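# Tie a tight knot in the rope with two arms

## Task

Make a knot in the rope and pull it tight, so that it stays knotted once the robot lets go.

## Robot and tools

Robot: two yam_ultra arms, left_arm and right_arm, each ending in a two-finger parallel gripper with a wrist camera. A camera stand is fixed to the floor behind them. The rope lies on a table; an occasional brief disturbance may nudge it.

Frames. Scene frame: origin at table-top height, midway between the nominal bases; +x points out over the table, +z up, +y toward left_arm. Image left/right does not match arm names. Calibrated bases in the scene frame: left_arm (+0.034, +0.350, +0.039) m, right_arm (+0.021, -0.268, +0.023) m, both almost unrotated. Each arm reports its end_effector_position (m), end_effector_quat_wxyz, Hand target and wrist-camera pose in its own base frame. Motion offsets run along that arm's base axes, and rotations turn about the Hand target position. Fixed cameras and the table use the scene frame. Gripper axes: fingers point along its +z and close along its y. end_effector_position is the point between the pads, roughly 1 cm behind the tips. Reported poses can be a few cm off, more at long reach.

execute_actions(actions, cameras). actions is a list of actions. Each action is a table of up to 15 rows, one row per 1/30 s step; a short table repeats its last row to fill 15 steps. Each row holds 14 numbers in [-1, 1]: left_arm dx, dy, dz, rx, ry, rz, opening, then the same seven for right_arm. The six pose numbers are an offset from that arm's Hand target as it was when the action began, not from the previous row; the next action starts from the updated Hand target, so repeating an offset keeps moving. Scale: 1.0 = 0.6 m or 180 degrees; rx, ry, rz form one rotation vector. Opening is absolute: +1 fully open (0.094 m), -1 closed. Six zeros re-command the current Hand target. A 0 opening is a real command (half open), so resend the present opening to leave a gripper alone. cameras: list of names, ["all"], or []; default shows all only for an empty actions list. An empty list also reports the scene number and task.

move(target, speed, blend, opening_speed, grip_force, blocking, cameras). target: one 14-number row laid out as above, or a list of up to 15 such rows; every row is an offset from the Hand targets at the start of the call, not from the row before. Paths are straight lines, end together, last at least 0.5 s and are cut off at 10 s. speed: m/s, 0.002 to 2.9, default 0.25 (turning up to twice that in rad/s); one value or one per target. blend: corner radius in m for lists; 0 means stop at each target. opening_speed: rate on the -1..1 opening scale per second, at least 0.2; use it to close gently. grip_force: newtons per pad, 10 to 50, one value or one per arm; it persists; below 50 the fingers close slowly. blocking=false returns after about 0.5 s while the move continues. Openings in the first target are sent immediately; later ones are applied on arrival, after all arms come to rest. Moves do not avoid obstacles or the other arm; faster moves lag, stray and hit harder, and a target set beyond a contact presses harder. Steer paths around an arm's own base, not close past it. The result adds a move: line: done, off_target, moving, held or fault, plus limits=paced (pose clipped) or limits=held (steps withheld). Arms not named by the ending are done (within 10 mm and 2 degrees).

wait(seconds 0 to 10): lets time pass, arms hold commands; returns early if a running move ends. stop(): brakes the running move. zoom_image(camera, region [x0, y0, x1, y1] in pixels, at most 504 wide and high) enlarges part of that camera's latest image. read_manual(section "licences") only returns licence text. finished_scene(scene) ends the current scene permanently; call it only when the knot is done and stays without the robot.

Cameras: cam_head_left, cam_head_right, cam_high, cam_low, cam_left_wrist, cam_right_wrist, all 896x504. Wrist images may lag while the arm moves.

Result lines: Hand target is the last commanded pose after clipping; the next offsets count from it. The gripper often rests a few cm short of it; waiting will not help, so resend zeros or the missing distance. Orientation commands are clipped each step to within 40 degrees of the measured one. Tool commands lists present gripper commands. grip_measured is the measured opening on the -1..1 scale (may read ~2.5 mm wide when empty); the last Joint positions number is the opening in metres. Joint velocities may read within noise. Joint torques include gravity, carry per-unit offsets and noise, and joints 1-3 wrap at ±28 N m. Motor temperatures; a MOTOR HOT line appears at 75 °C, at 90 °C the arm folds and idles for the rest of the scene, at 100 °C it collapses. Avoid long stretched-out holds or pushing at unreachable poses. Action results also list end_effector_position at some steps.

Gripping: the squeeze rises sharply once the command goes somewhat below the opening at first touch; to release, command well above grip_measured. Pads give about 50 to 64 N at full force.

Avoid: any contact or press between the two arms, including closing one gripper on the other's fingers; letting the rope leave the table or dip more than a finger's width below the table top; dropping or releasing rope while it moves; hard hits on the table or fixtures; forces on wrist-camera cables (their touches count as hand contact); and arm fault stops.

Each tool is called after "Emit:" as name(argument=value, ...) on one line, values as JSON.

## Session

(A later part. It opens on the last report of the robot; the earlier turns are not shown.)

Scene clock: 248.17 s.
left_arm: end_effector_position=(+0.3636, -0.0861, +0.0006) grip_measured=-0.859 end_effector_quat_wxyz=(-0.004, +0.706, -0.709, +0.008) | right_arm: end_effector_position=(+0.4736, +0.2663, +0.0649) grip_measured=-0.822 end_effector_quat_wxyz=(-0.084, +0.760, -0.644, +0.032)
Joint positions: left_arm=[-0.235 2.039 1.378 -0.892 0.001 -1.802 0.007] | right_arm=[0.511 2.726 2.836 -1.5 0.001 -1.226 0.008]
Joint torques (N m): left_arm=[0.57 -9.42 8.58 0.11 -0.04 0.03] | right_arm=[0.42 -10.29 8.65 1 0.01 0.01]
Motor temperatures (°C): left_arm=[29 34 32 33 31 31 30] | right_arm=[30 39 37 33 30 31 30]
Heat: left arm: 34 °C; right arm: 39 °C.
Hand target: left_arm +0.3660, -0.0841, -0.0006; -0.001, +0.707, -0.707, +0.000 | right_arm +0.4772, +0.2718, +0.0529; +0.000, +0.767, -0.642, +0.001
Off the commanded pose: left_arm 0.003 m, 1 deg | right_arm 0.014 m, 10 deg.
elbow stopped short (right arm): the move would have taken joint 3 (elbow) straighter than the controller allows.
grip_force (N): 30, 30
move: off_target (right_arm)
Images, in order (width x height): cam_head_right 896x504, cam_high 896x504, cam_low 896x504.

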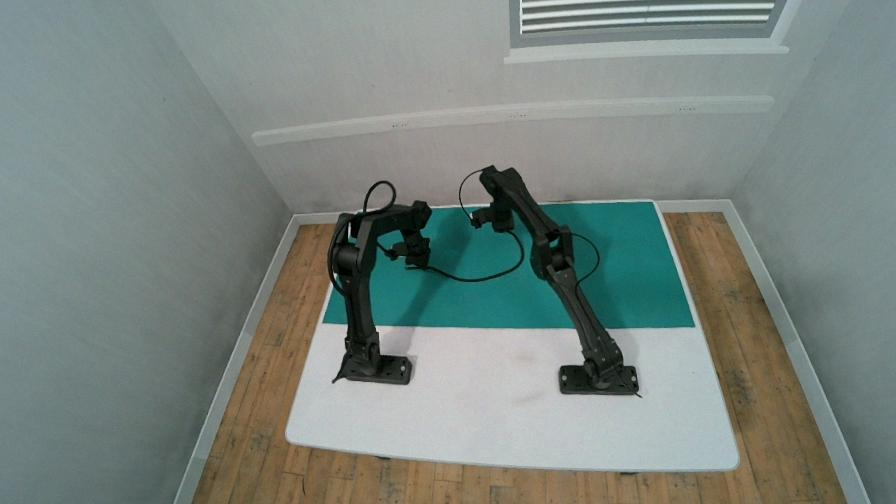

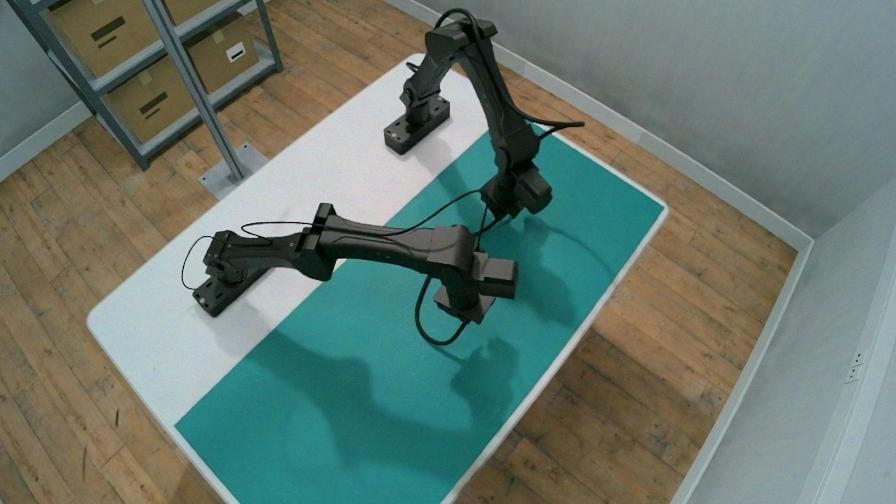

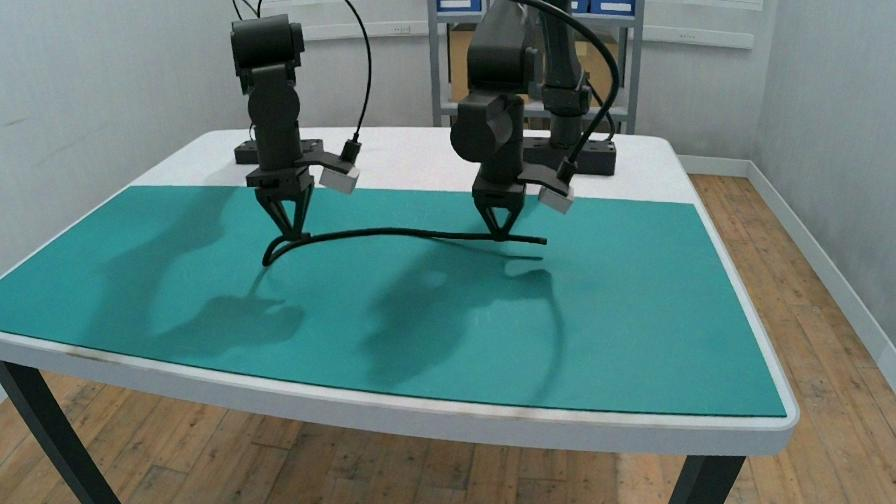

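Emit:
move(target=[-0.1,0,-0.03,0,0,0,-1, -0.125,-0.02,-0.05,0,0,0,-1], speed=0.15, cameras=["cam_high","cam_low","cam_head_right","cam_right_wrist"])

Scene clock: 259.83 s.
left_arm: end_effector_position=(+0.3045, -0.0825, -0.0210) grip_measured=-0.859 end_effector_quat_wxyz=(+0.008, +0.705, -0.709, -0.012) | right_arm: end_effector_position=(+0.4026, +0.2576, +0.0111) grip_measured=-0.822 end_effector_quat_wxyz=(+0.013, +0.767, -0.641, -0.002)
Joint positions: left_arm=[-0.267 1.923 1.109 -0.786 0.001 -1.833 0.007] | right_arm=[0.569 2.509 2.217 -1.305 0.004 -1.18 0.008]
Joint torques (N m): left_arm=[-0.34 -11.7 4.22 0.53 -0.04 -0.09] | right_arm=[0.24 -15.09 4.77 0.56 -0.03 0.07]
Heat: left arm: 35 °C; right arm: 39 °C.
Hand target: left_arm +0.3060, -0.0842, -0.0186; -0.001, +0.707, -0.707, +0.000 | right_arm +0.4021, +0.2599, +0.0229; +0.000, +0.767, -0.642, +0.001
Off the commanded pose: left_arm 0.003 m, 2 deg | right_arm 0.012 m, 2 deg.
grip_force (N): 30, 30
move: off_target (right_arm)
camera_calibration:
cam_right_wrist: T_world_to_cam=[[0.983368, 0.180422, -0.020844, -0.441118], [0.174236, -0.904748, 0.388681, 0.19982], [0.0512682, -0.385848, -0.921137, 0.174311], [0, 0, 0, 1]] pos_world=[0.390029, 0.327632, 0.0737038]
Images, in order (width x height): cam_head_right 896x504, cam_high 896x504, cam_low 896x504, cam_right_wrist 896x504.

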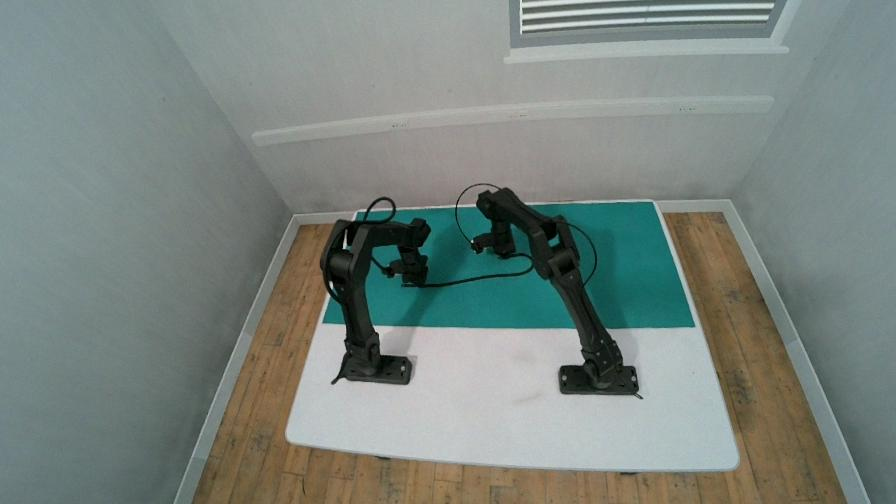

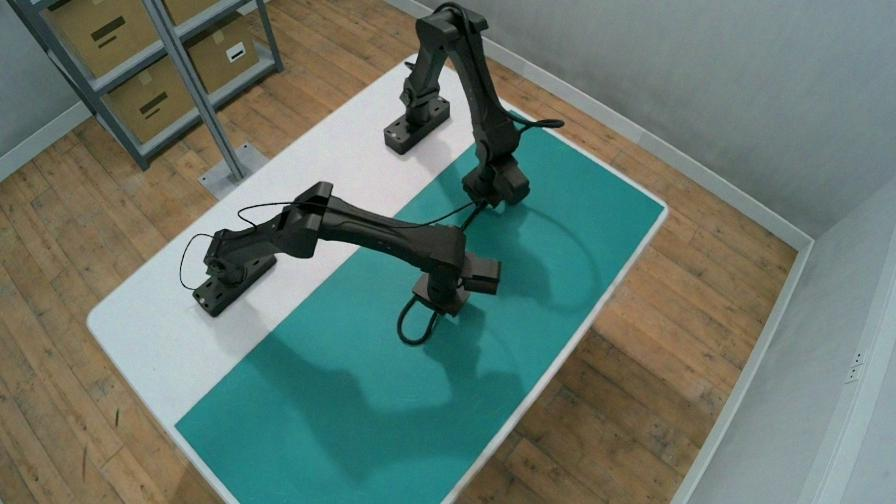

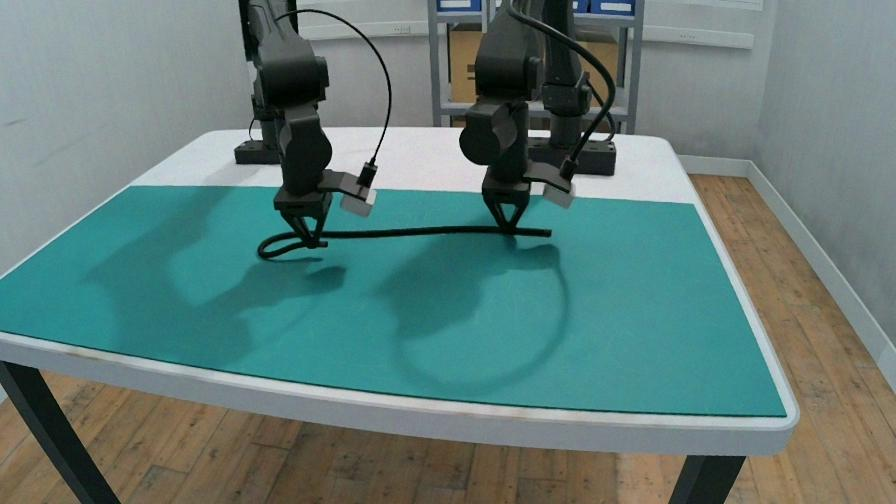

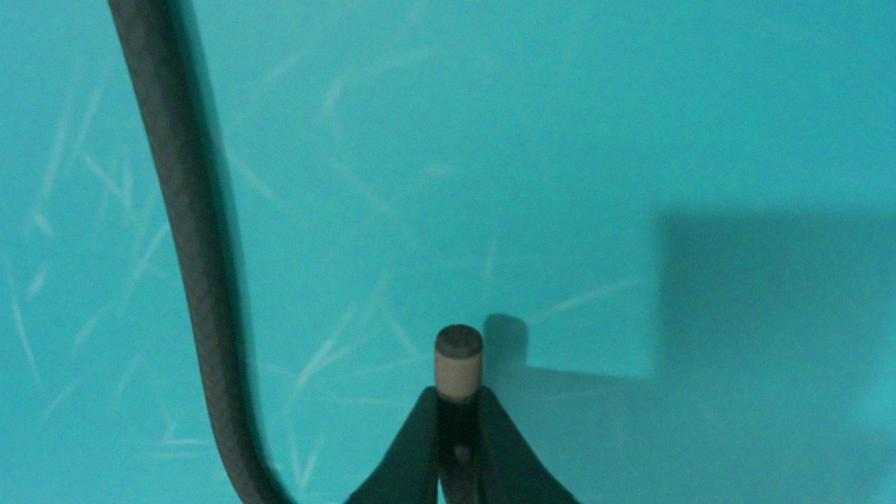

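Emit:
move(target=[0,0,0,0,0,0,-1, 0,0,-0.03,0,0,0,-1], speed=0.06, cameras=["cam_low","cam_right_wrist"])

Emit:
zoom_image(camera="cam_low", region=[230, 130, 390, 270])

Scene clock: 266.27 s.
left_arm: end_effector_position=(+0.3045, -0.0825, -0.0210) grip_measured=-0.859 end_effector_quat_wxyz=(+0.008, +0.705, -0.709, -0.012) | right_arm: end_effector_position=(+0.4030, +0.2579, -0.0037) grip_measured=-0.822 end_effector_quat_wxyz=(+0.010, +0.767, -0.641, -0.001)
Joint positions: left_arm=[-0.267 1.923 1.109 -0.786 0.001 -1.833 0.007] | right_arm=[0.569 2.509 2.158 -1.239 0.004 -1.18 0.008]
Joint torques (N m): left_arm=[-0.35 -11.71 4.21 0.53 -0.04 -0.09] | right_arm=[0.25 -14.56 4.78 0.54 -0.03 0.09]
Heat: left arm: 35 °C; right arm: 39 °C.
Hand target: left_arm +0.3060, -0.0842, -0.0186; -0.001, +0.707, -0.707, +0.000 | right_arm +0.4021, +0.2599, +0.0050; +0.000, +0.767, -0.642, +0.001
Off the commanded pose: left_arm 0.003 m, 2 deg | right_arm 0.009 m, 1 deg.
grip_force (N): 30, 30
move: done
camera_calibration:
cam_right_wrist: T_world_to_cam=[[0.983457, 0.180562, -0.0144581, -0.442014], [0.17205, -0.906159, 0.38636, 0.207028], [0.0566605, -0.382456, -0.922235, 0.157746], [0, 0, 0, 1]] pos_world=[0.390145, 0.327742, 0.0591011]
Images, in order (width x height): cam_low 896x504, cam_right_wrist 896x504.

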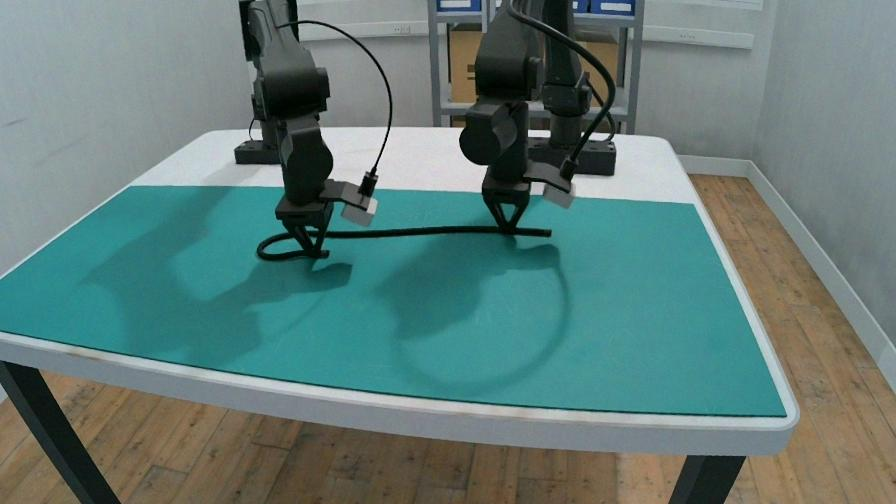

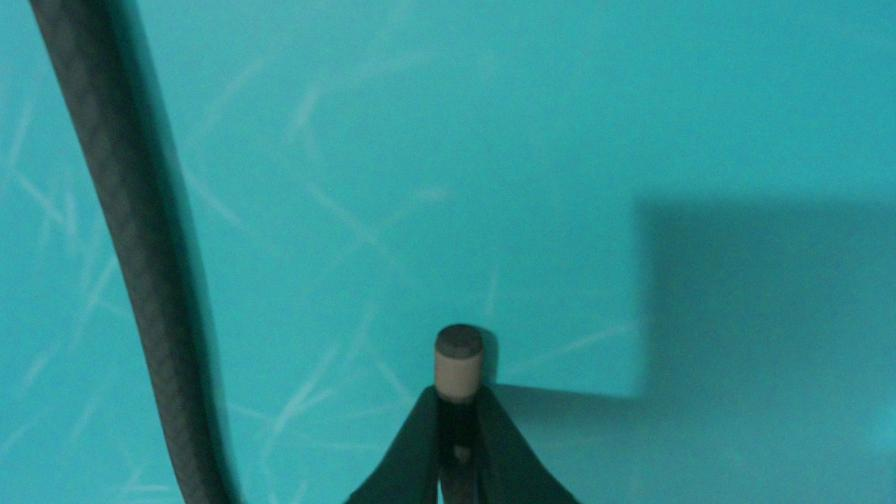

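Scaled by 3.150.

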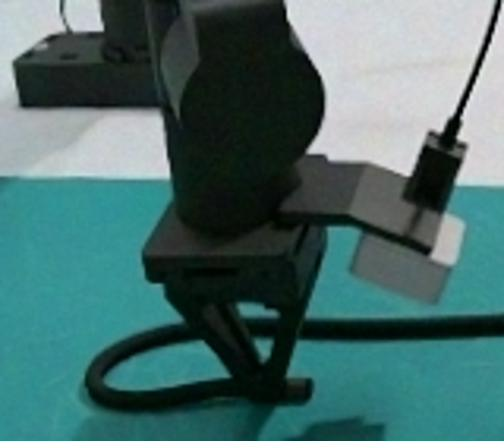

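Emit:
move(target=[[0,0,0,0,0,0,-1, 0,0,-0.008,0,0,0,-0.4],[0,0,0,0,0,0,-1, 0,0,0.12,0,0,0,-0.4]], speed=0.1, opening_speed=1, cameras=["cam_low","cam_right_wrist"])

Scene clock: 275.37 s.
left_arm: end_effector_position=(+0.3045, -0.0825, -0.0210) grip_measured=-0.859 end_effector_quat_wxyz=(+0.008, +0.705, -0.709, -0.012) | right_arm: end_effector_position=(+0.4018, +0.2570, +0.0660) grip_measured=-0.403 end_effector_quat_wxyz=(+0.009, +0.767, -0.642, +0.000)
Joint positions: left_arm=[-0.267 1.923 1.109 -0.786 0.001 -1.833 0.007] | right_arm=[0.569 2.506 2.43 -1.512 0.005 -1.18 0.028]
Joint torques (N m): left_arm=[-0.35 -11.7 4.21 0.53 -0.05 -0.09] | right_arm=[0.24 -12.72 8.53 0.24 -0.03 0.08]
Heat: left arm: 36 °C; right arm: 40 °C.
Hand target: left_arm +0.3060, -0.0842, -0.0186; -0.001, +0.707, -0.707, +0.000 | right_arm +0.4022, +0.2599, +0.0770; +0.000, +0.767, -0.642, +0.001
Off the commanded pose: left_arm 0.003 m, 2 deg | right_arm 0.011 m, 1 deg.
grip_force (N): 30, 30
move: off_target (right_arm)
camera_calibration:
cam_right_wrist: T_world_to_cam=[[0.983626, 0.179845, -0.0116924, -0.439642], [0.170349, -0.906589, 0.386107, 0.180267], [0.058839, -0.381776, -0.92238, 0.220674], [0, 0, 0, 1]] pos_world=[0.38875, 0.326743, 0.128802]
Images, in order (width x height): cam_low 896x504, cam_right_wrist 896x504.

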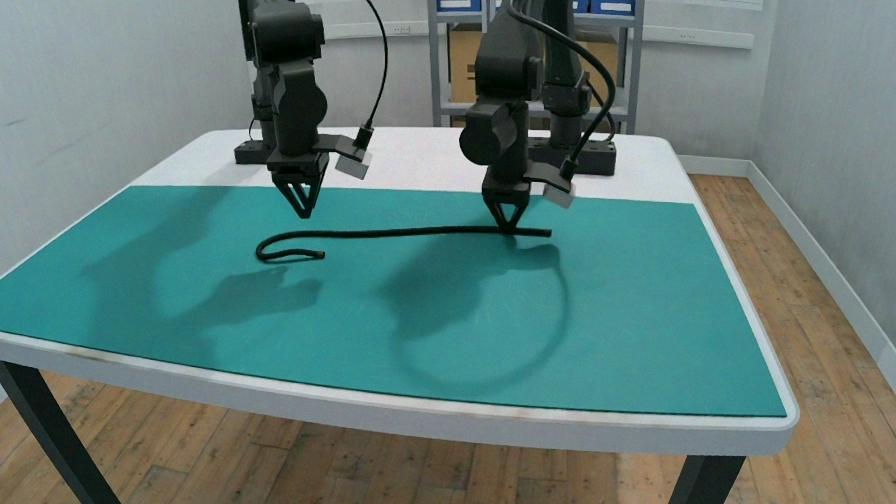

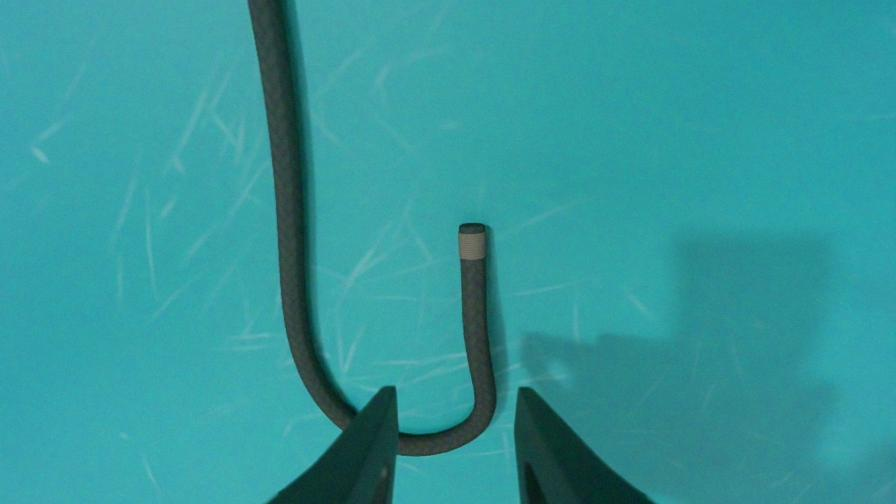

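Emit:
move(target=[[0,0,0,0,0,0,-1, 0.007,-0.005,0,0,0,-0.5,0],[0,0,0,0,0,0,-1, 0.0138,-0.005,-0.03,0,0,-0.972,0]], speed=0.3, blend=[0.02,0], cameras=["cam_right_wrist"])

Scene clock: 302.80 s.
left_arm: end_effector_position=(+0.3045, -0.0825, -0.0210) grip_measured=-0.859 end_effector_quat_wxyz=(+0.008, +0.705, -0.709, -0.012) | right_arm: end_effector_position=(+0.4108, +0.2643, +0.0730) grip_measured=-0.003 end_effector_quat_wxyz=(+0.005, +0.600, +0.800, +0.016)
Joint positions: left_arm=[-0.267 1.923 1.109 -0.786 0.001 -1.833 0.007] | right_arm=[0.569 2.506 2.458 -1.488 -0.003 1.856 0.047]
Joint torques (N m): left_arm=[-0.35 -11.71 4.21 0.53 -0.04 -0.09] | right_arm=[-0.9 -10.95 4.7 0.61 0.02 0.08]
Motor temperatures (°C): left_arm=[29 37 32 33 31 31 30] | right_arm=[30 45 38 32 30 31 30]
Heat: left arm: 37 °C; right arm: 45 °C.
Hand target: left_arm +0.3060, -0.0842, -0.0186; -0.001, +0.707, -0.707, +0.000 | right_arm +0.4105, +0.2569, +0.0590; -0.001, +0.608, +0.794, +0.000
Off the commanded pose: left_arm 0.003 m, 2 deg | right_arm 0.016 m, 2 deg.
grip_force (N): 30, 30
move: off_target (right_arm); blend cut to 0 m at target 1
camera_calibration:
cam_right_wrist: T_world_to_cam=[[-0.958814, -0.282446, -0.0299986, 0.47176], [-0.271674, 0.88114, 0.387022, -0.10838], [-0.0828799, 0.379232, -0.921582, 0.0864779], [0, 0, 0, 1]] pos_world=[0.430054, 0.19595, 0.135794]
Images, in order (width x height): cam_right_wrist 896x504.

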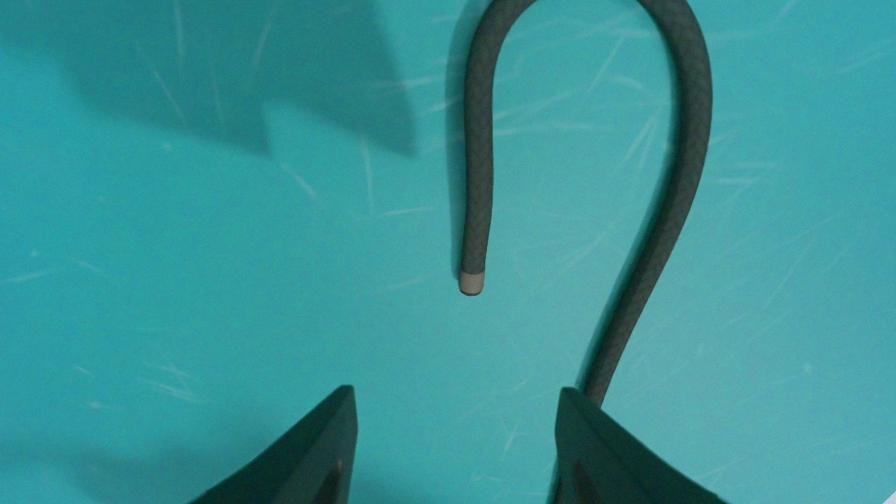

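Emit:
move(target=[[0,0,0,0,0,0,-1, -0.002,-0.03,-0.08,0,0,0,0],[0,0,0,0,0,0,-1, -0.002,-0.033,-0.13,0,0,0,0]], speed=[0.15,0.08], cameras=["cam_right_wrist"])

Scene clock: 312.27 s.
left_arm: end_effector_position=(+0.3045, -0.0825, -0.0210) grip_measured=-0.859 end_effector_quat_wxyz=(+0.008, +0.705, -0.709, -0.012) | right_arm: end_effector_position=(+0.4074, +0.2431, -0.0064) grip_measured=-0.003 end_effector_quat_wxyz=(-0.003, +0.606, +0.796, +0.002)
Joint positions: left_arm=[-0.267 1.923 1.109 -0.786 0.001 -1.833 0.007] | right_arm=[0.533 2.462 2.062 -1.17 -0.008 1.834 0.047]
Joint torques (N m): left_arm=[-0.34 -11.71 4.21 0.53 -0.04 -0.09] | right_arm=[-0.77 -11.54 3.56 0.96 0.06 -0.01]
Heat: left arm: 37 °C; right arm: 45 °C.
Hand target: left_arm +0.3060, -0.0842, -0.0186; -0.001, +0.707, -0.707, +0.000 | right_arm +0.4092, +0.2371, -0.0190; -0.001, +0.608, +0.794, +0.000
Off the commanded pose: left_arm 0.003 m, 2 deg | right_arm 0.014 m, 1 deg.
grip_force (N): 30, 30
move: off_target (right_arm)
camera_calibration:
cam_right_wrist: T_world_to_cam=[[-0.96299, -0.269515, 0.00349009, 0.458901], [-0.247678, 0.889924, 0.383001, -0.0717272], [-0.106331, 0.367962, -0.923741, 0.0333785], [0, 0, 0, 1]] pos_world=[0.427701, 0.175231, 0.0567031]
Images, in order (width x height): cam_right_wrist 896x504.

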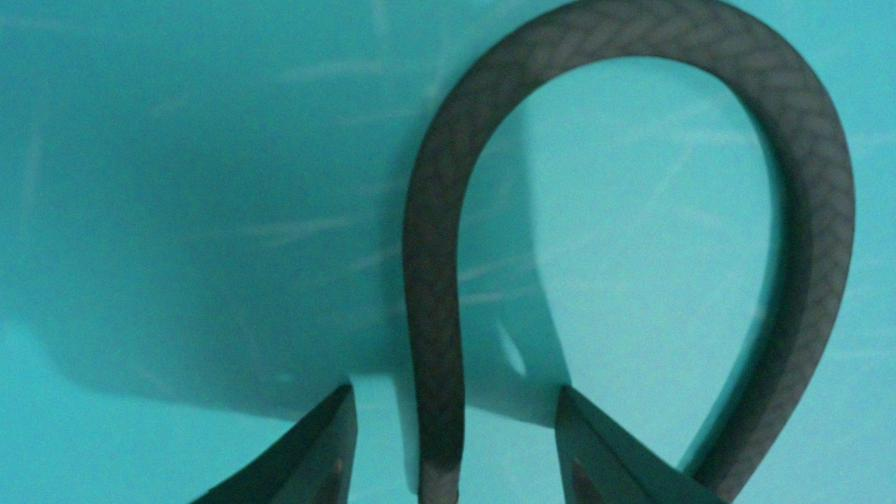

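Emit:
move(target=[[0,0,0,0,0,0,-1, 0,0,0,0,0,0,-1],[0,0,0,0,0,0,-1, 0,0,0.14,0,0,0,-1],[0,0,0,0,0,0,-1, 0.018,0.145,0.14,0,0,0.15,-1],[0,0,0,0,0,0,-1, -0.082,0.25,0.14,0,0,0.3,-1],[0,0,0,0,0,0,-1, -0.25,0.23,0.12,0,0,0.5,-1]], speed=[0.1,0.15,0.2,0.2,0.2], blend=[0,0.02,0.03,0.03,0], opening_speed=1.5, cameras=["all"])

Scene clock: 328.50 s.
left_arm: end_effector_position=(+0.3045, -0.0825, -0.0210) grip_measured=-0.859 end_effector_quat_wxyz=(+0.008, +0.705, -0.709, -0.012) | right_arm: end_effector_position=(+0.2591, +0.3738, +0.0399) grip_measured=-0.814 end_effector_quat_wxyz=(-0.015, -0.127, +0.992, -0.012)
Joint positions: left_arm=[-0.267 1.923 1.109 -0.786 0.001 -1.833 0.007] | right_arm=[0.96 2.386 2.109 -1.331 -0.006 0.704 0.009]
Joint torques (N m): left_arm=[-0.34 -11.7 4.21 0.53 -0.04 -0.09] | right_arm=[0.31 -14.78 4.78 0.49 0.06 -0.01]
Heat: left arm: 37 °C; right arm: 44 °C.
Hand target: left_arm +0.3060, -0.0842, -0.0186; -0.001, +0.707, -0.707, +0.000 | right_arm +0.2592, +0.3751, +0.0530; +0.000, -0.132, +0.991, -0.001
Off the commanded pose: left_arm 0.003 m, 2 deg | right_arm 0.013 m, 2 deg.
grip_force (N): 30, 30
move: off_target (right_arm)
camera_calibration:
cam_left_wrist: T_world_to_cam=[[0.999735, -0.019208, -0.012656, -0.304158], [-0.0122298, -0.909837, 0.414786, -0.025454], [-0.019482, -0.414521, -0.909831, 0.0453347], [0, 0, 0, 1]] pos_world=[0.304649, -0.010209, 0.0479555]
cam_right_wrist: T_world_to_cam=[[0.256225, -0.96638, 0.0213935, 0.294993], [-0.88589, -0.225915, 0.405168, 0.339033], [-0.386713, -0.122767, -0.913992, 0.268003], [0, 0, 0, 1]] pos_world=[0.328401, 0.394569, 0.101276]

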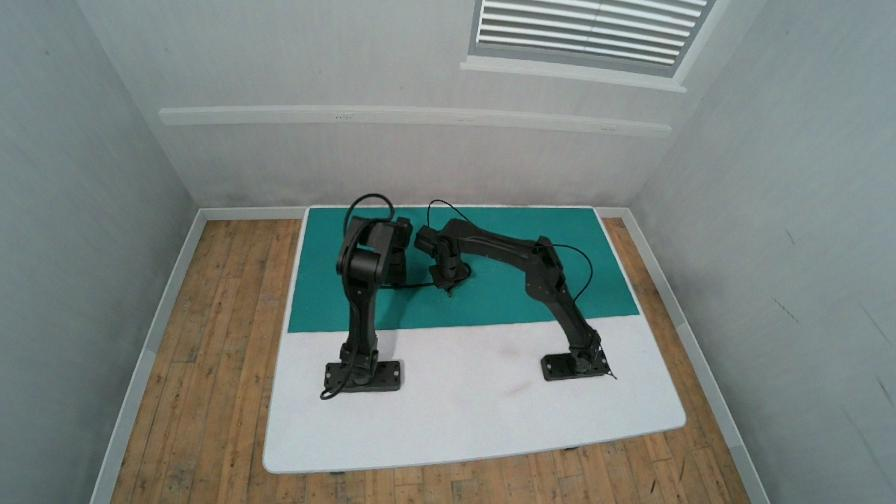

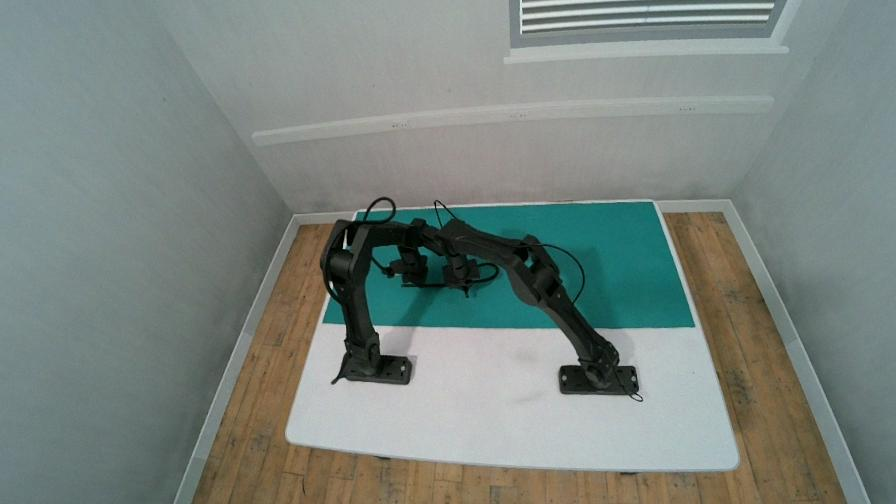

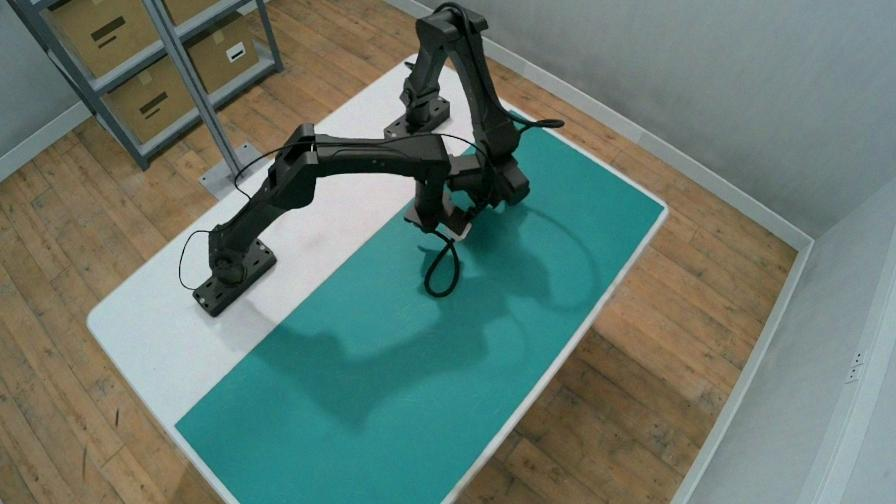

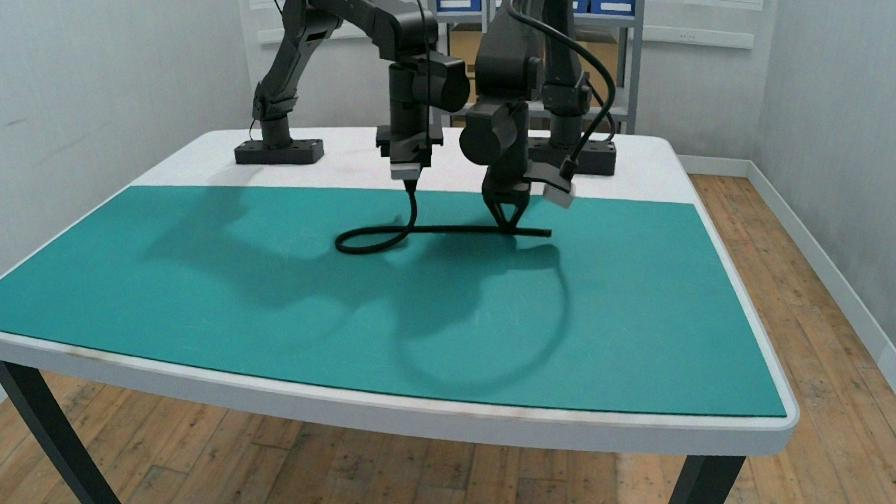

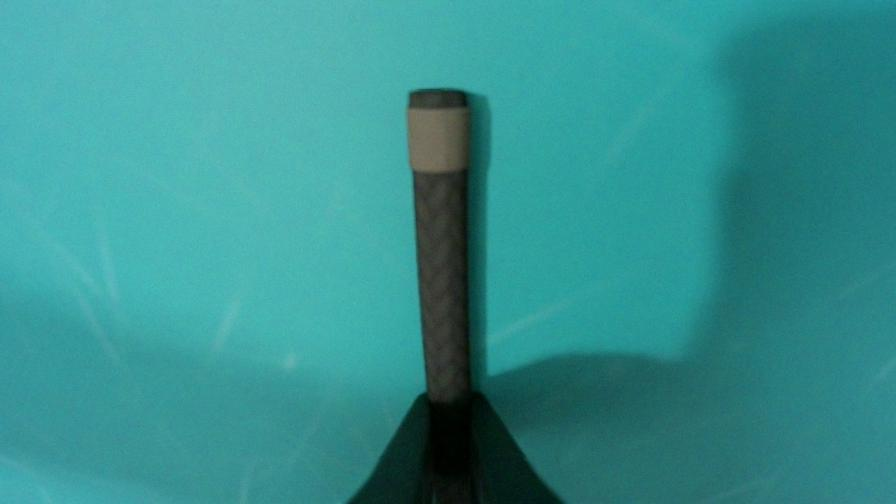

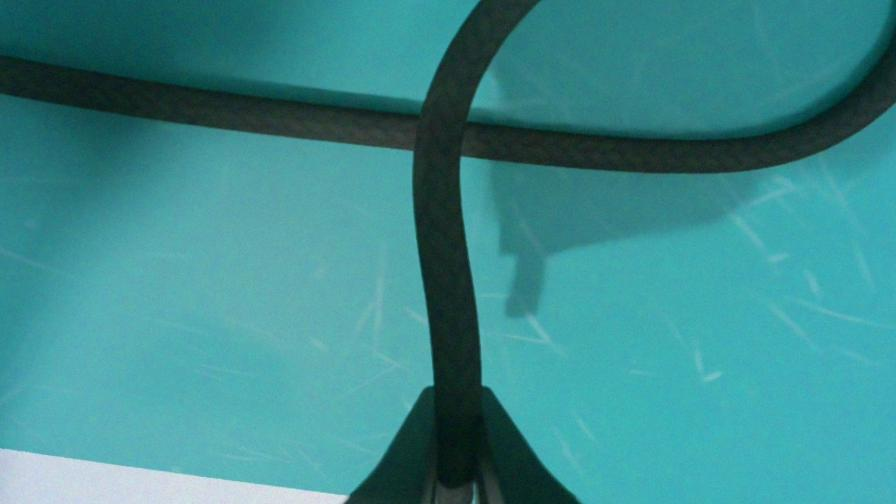

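Emit:
move(target=[[0,0,0,0,0,0,-1, -0.02,-0.05,-0.08,0,0,0.2,-1],[0,0,0,0,0,0,-1, -0.02,-0.055,-0.112,0,0,0.2,-1]], speed=[0.12,0.08], cameras=["cam_right_wrist","cam_low"])

Emit:
zoom_image(camera="cam_low", region=[310, 130, 470, 270])

Scene clock: 337.93 s.
left_arm: end_effector_position=(+0.3045, -0.0825, -0.0210) grip_measured=-0.859 end_effector_quat_wxyz=(+0.008, +0.705, -0.709, -0.012) | right_arm: end_effector_position=(+0.2419, +0.3460, -0.0074) grip_measured=-0.814 end_effector_quat_wxyz=(-0.007, -0.435, +0.900, -0.001)
Joint positions: left_arm=[-0.267 1.923 1.109 -0.786 0.001 -1.833 0.007] | right_arm=[0.956 2.254 1.69 -1.021 -0.005 0.056 0.009]
Joint torques (N m): left_arm=[-0.36 -11.69 4.19 0.53 -0.04 -0.09] | right_arm=[-0.98 -10.85 3.74 0.93 0.06 -0.03]
Heat: left arm: 38 °C; right arm: 44 °C.
Hand target: left_arm +0.3060, -0.0842, -0.0186; -0.001, +0.707, -0.707, +0.000 | right_arm +0.2471, +0.3421, -0.0142; +0.000, -0.432, +0.902, -0.001
Off the commanded pose: left_arm 0.003 m, 2 deg | right_arm 0.009 m, 1 deg.
grip_force (N): 30, 30
move: done
camera_calibration:
cam_right_wrist: T_world_to_cam=[[0.785025, -0.619458, -0.00256993, 0.0254335], [-0.569872, -0.7238, 0.38905, 0.432406], [-0.24286, -0.30395, -0.921213, 0.242482], [0, 0, 0, 1]] pos_world=[0.285339, 0.402432, 0.0552157]
Images, in order (width x height): cam_low 896x504, cam_right_wrist 896x504.

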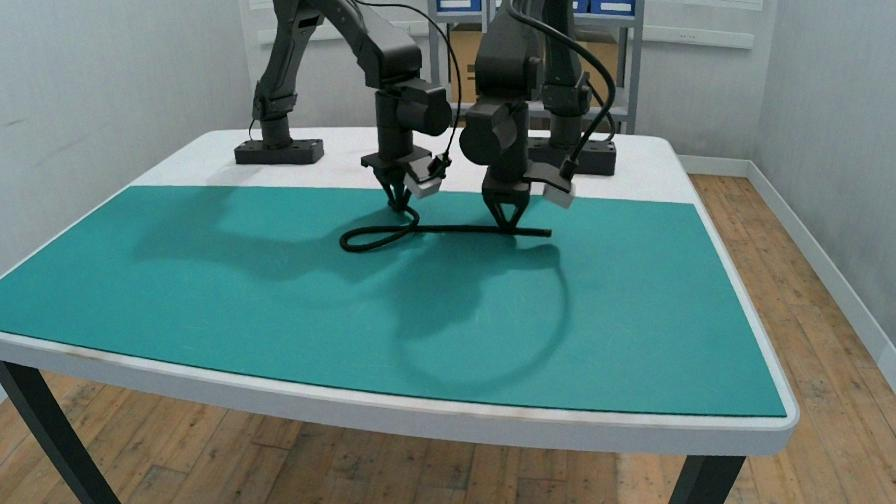

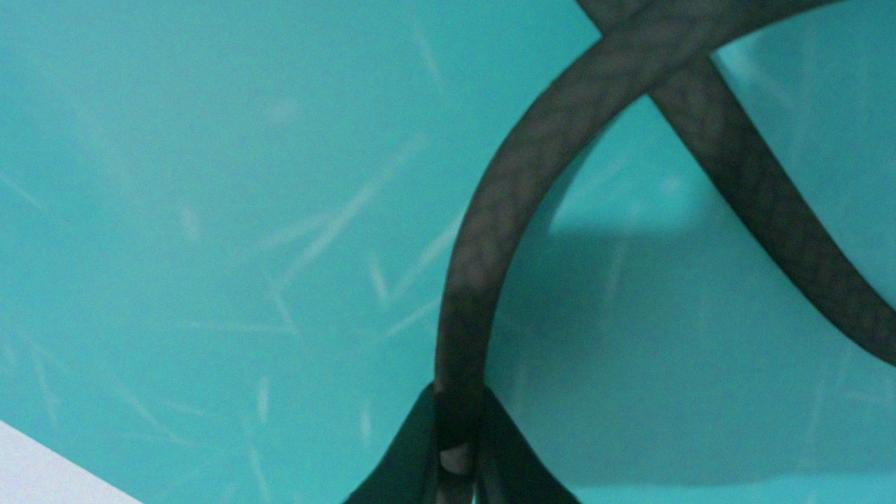

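Scaled by 3.150.

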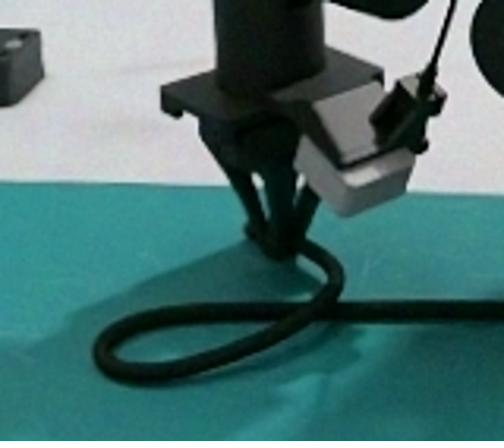

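Emit:
move(target=[[0,0,0,0,0,0,-1, 0,0,0,0,0,0,-0.5],[0,0,0,0,0,0,-1, 0.05,-0.05,0.2,0,0,0.0,-0.5]], speed=[0.12,0.15], opening_speed=1, cameras=["cam_right_wrist","cam_low","cam_high"])

Scene clock: 344.67 s.
left_arm: end_effector_position=(+0.3045, -0.0825, -0.0210) grip_measured=-0.859 end_effector_quat_wxyz=(+0.008, +0.705, -0.709, -0.012) | right_arm: end_effector_position=(+0.2724, +0.3105, +0.0881) grip_measured=-0.503 end_effector_quat_wxyz=(-0.019, -0.432, +0.902, -0.008)
Joint positions: left_arm=[-0.267 1.923 1.109 -0.786 0.001 -1.833 0.007] | right_arm=[0.848 2.181 1.955 -1.386 0 -0.045 0.023]
Joint torques (N m): left_arm=[-0.35 -11.71 4.21 0.53 -0.04 -0.08] | right_arm=[-0.44 -12.3 8.49 0.24 0.01 -0.01]
Heat: left arm: 38 °C; right arm: 44 °C.
Hand target: left_arm +0.3060, -0.0842, -0.0186; -0.001, +0.707, -0.707, +0.000 | right_arm +0.2771, +0.3121, +0.1059; +0.000, -0.432, +0.902, -0.001
Off the commanded pose: left_arm 0.003 m, 2 deg | right_arm 0.018 m, 2 deg.
grip_force (N): 30, 30
move: off_target (right_arm)
camera_calibration:
cam_right_wrist: T_world_to_cam=[[0.78109, -0.624418, 0.000415865, -0.0178843], [-0.568554, -0.710934, 0.413907, 0.380248], [-0.258155, -0.323535, -0.910319, 0.336329], [0, 0, 0, 1]] pos_world=[0.316986, 0.367978, 0.148787]
Images, in order (width x height): cam_high 896x504, cam_low 896x504, cam_right_wrist 896x504.

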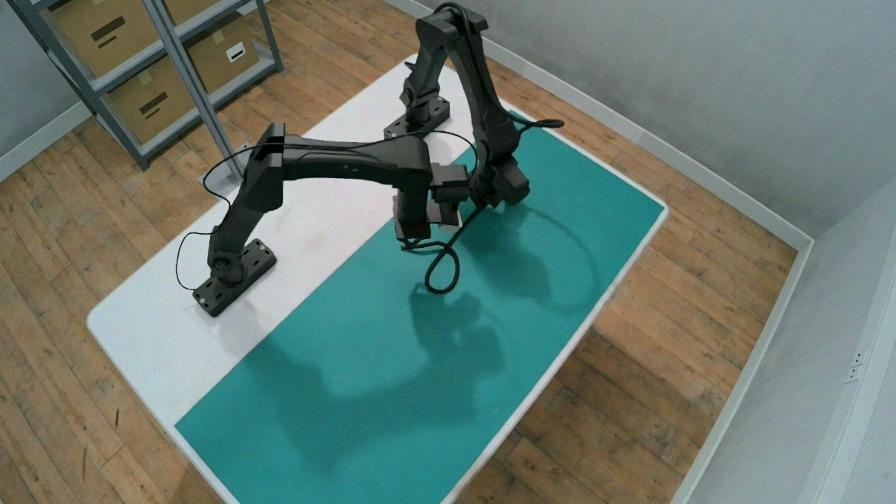

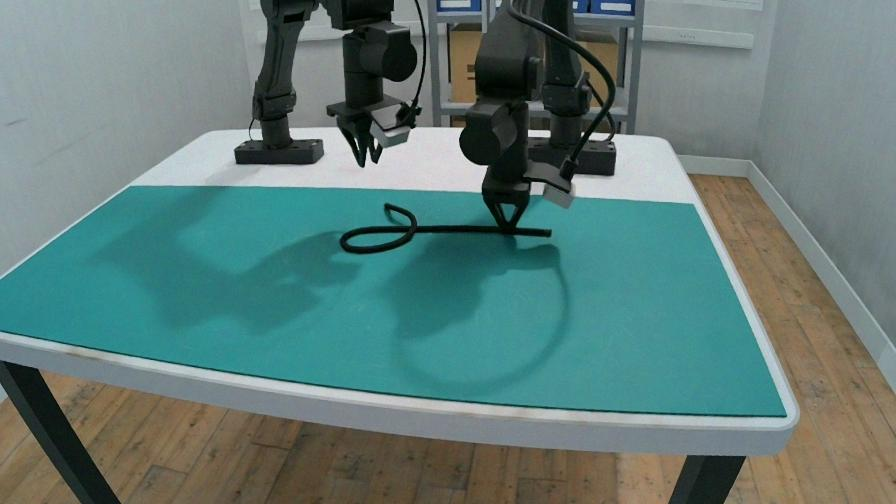

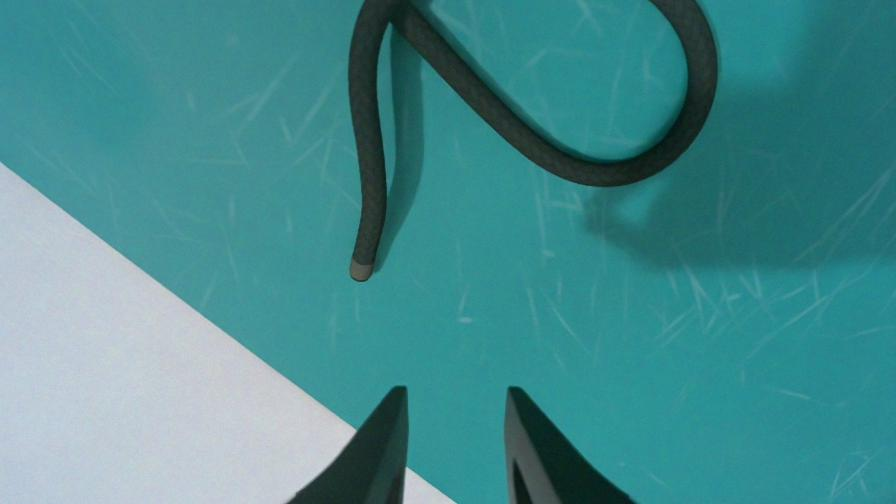

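Emit:
move(target=[[0,0,0,0,0,0,-1, 0.0765,0.0415,-0.05,0,0,0.19,-0.1],[0,0,0,0,0,0,-1, 0.0765,0.0415,-0.15,0,0,0.19,-0.1]], speed=[0.2,0.12], cameras=["cam_right_wrist","cam_low","cam_high"])

Scene clock: 381.30 s.
left_arm: end_effector_position=(+0.3045, -0.0825, -0.0210) grip_measured=-0.859 end_effector_quat_wxyz=(+0.008, +0.705, -0.709, -0.012) | right_arm: end_effector_position=(+0.3225, +0.3424, +0.0342) grip_measured=-0.103 end_effector_quat_wxyz=(-0.017, +0.679, -0.734, -0.001)
Joint positions: left_arm=[-0.267 1.923 1.109 -0.786 0.001 -1.833 0.007] | right_arm=[0.813 2.376 2.068 -1.229 0 -0.68 0.042]
Joint torques (N m): left_arm=[-0.34 -11.67 4.19 0.53 -0.03 -0.09] | right_arm=[-0.65 -9.47 5.22 0.72 0 -0.02]
Heat: left arm: 38 °C; right arm: 45 °C.
Hand target: left_arm +0.3060, -0.0842, -0.0186; -0.001, +0.707, -0.707, +0.000 | right_arm +0.3231, +0.3370, +0.0158; +0.000, +0.678, -0.735, +0.001
Off the commanded pose: left_arm 0.003 m, 2 deg | right_arm 0.019 m, 2 deg.
grip_force (N): 30, 30
move: off_target (right_arm)
camera_calibration:
cam_right_wrist: T_world_to_cam=[[0.996897, -0.075015, 0.0238752, -0.295565], [-0.078617, -0.93295, 0.351317, 0.373979], [-0.00407961, -0.352103, -0.935952, 0.239181], [0, 0, 0, 1]] pos_world=[0.325025, 0.410949, 0.0995337]
Images, in order (width x height): cam_high 896x504, cam_low 896x504, cam_right_wrist 896x504.

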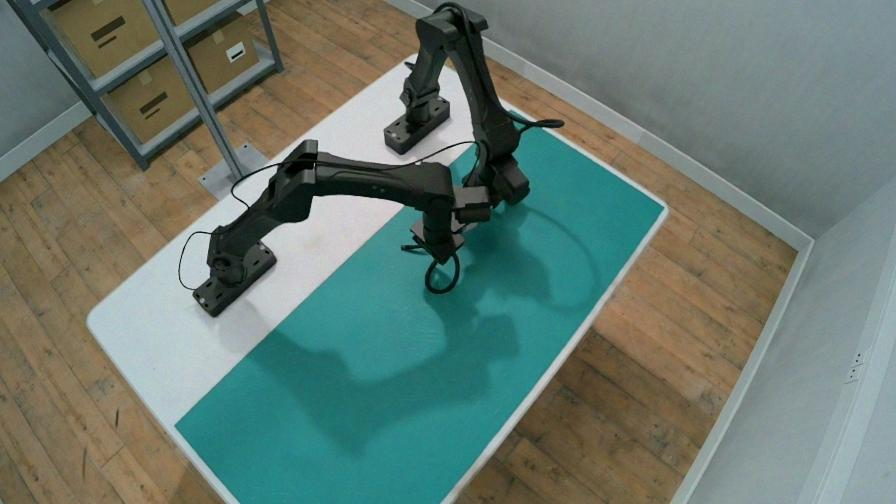

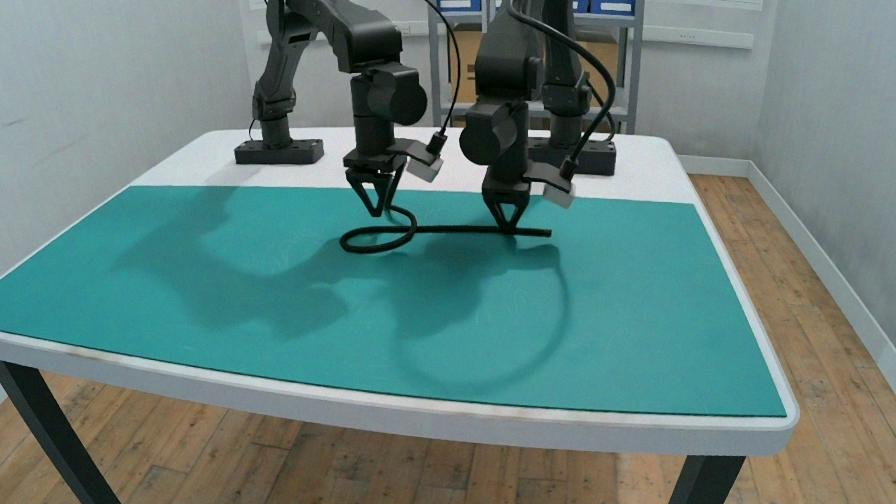

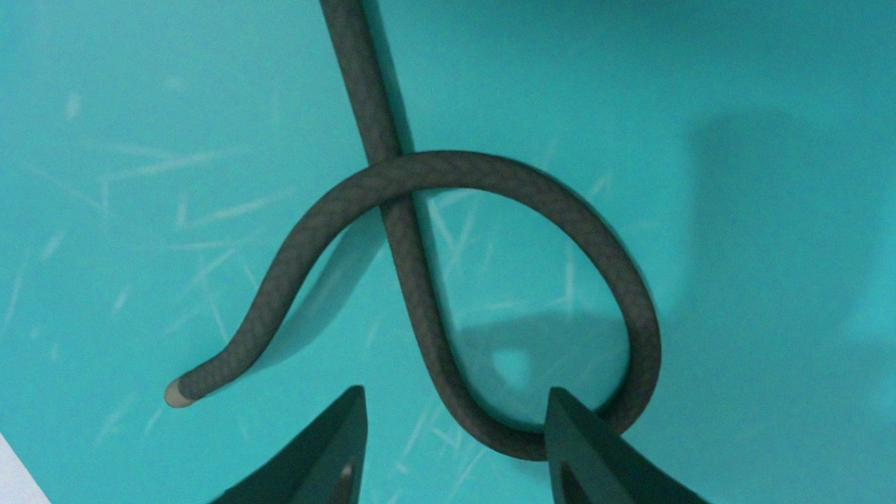

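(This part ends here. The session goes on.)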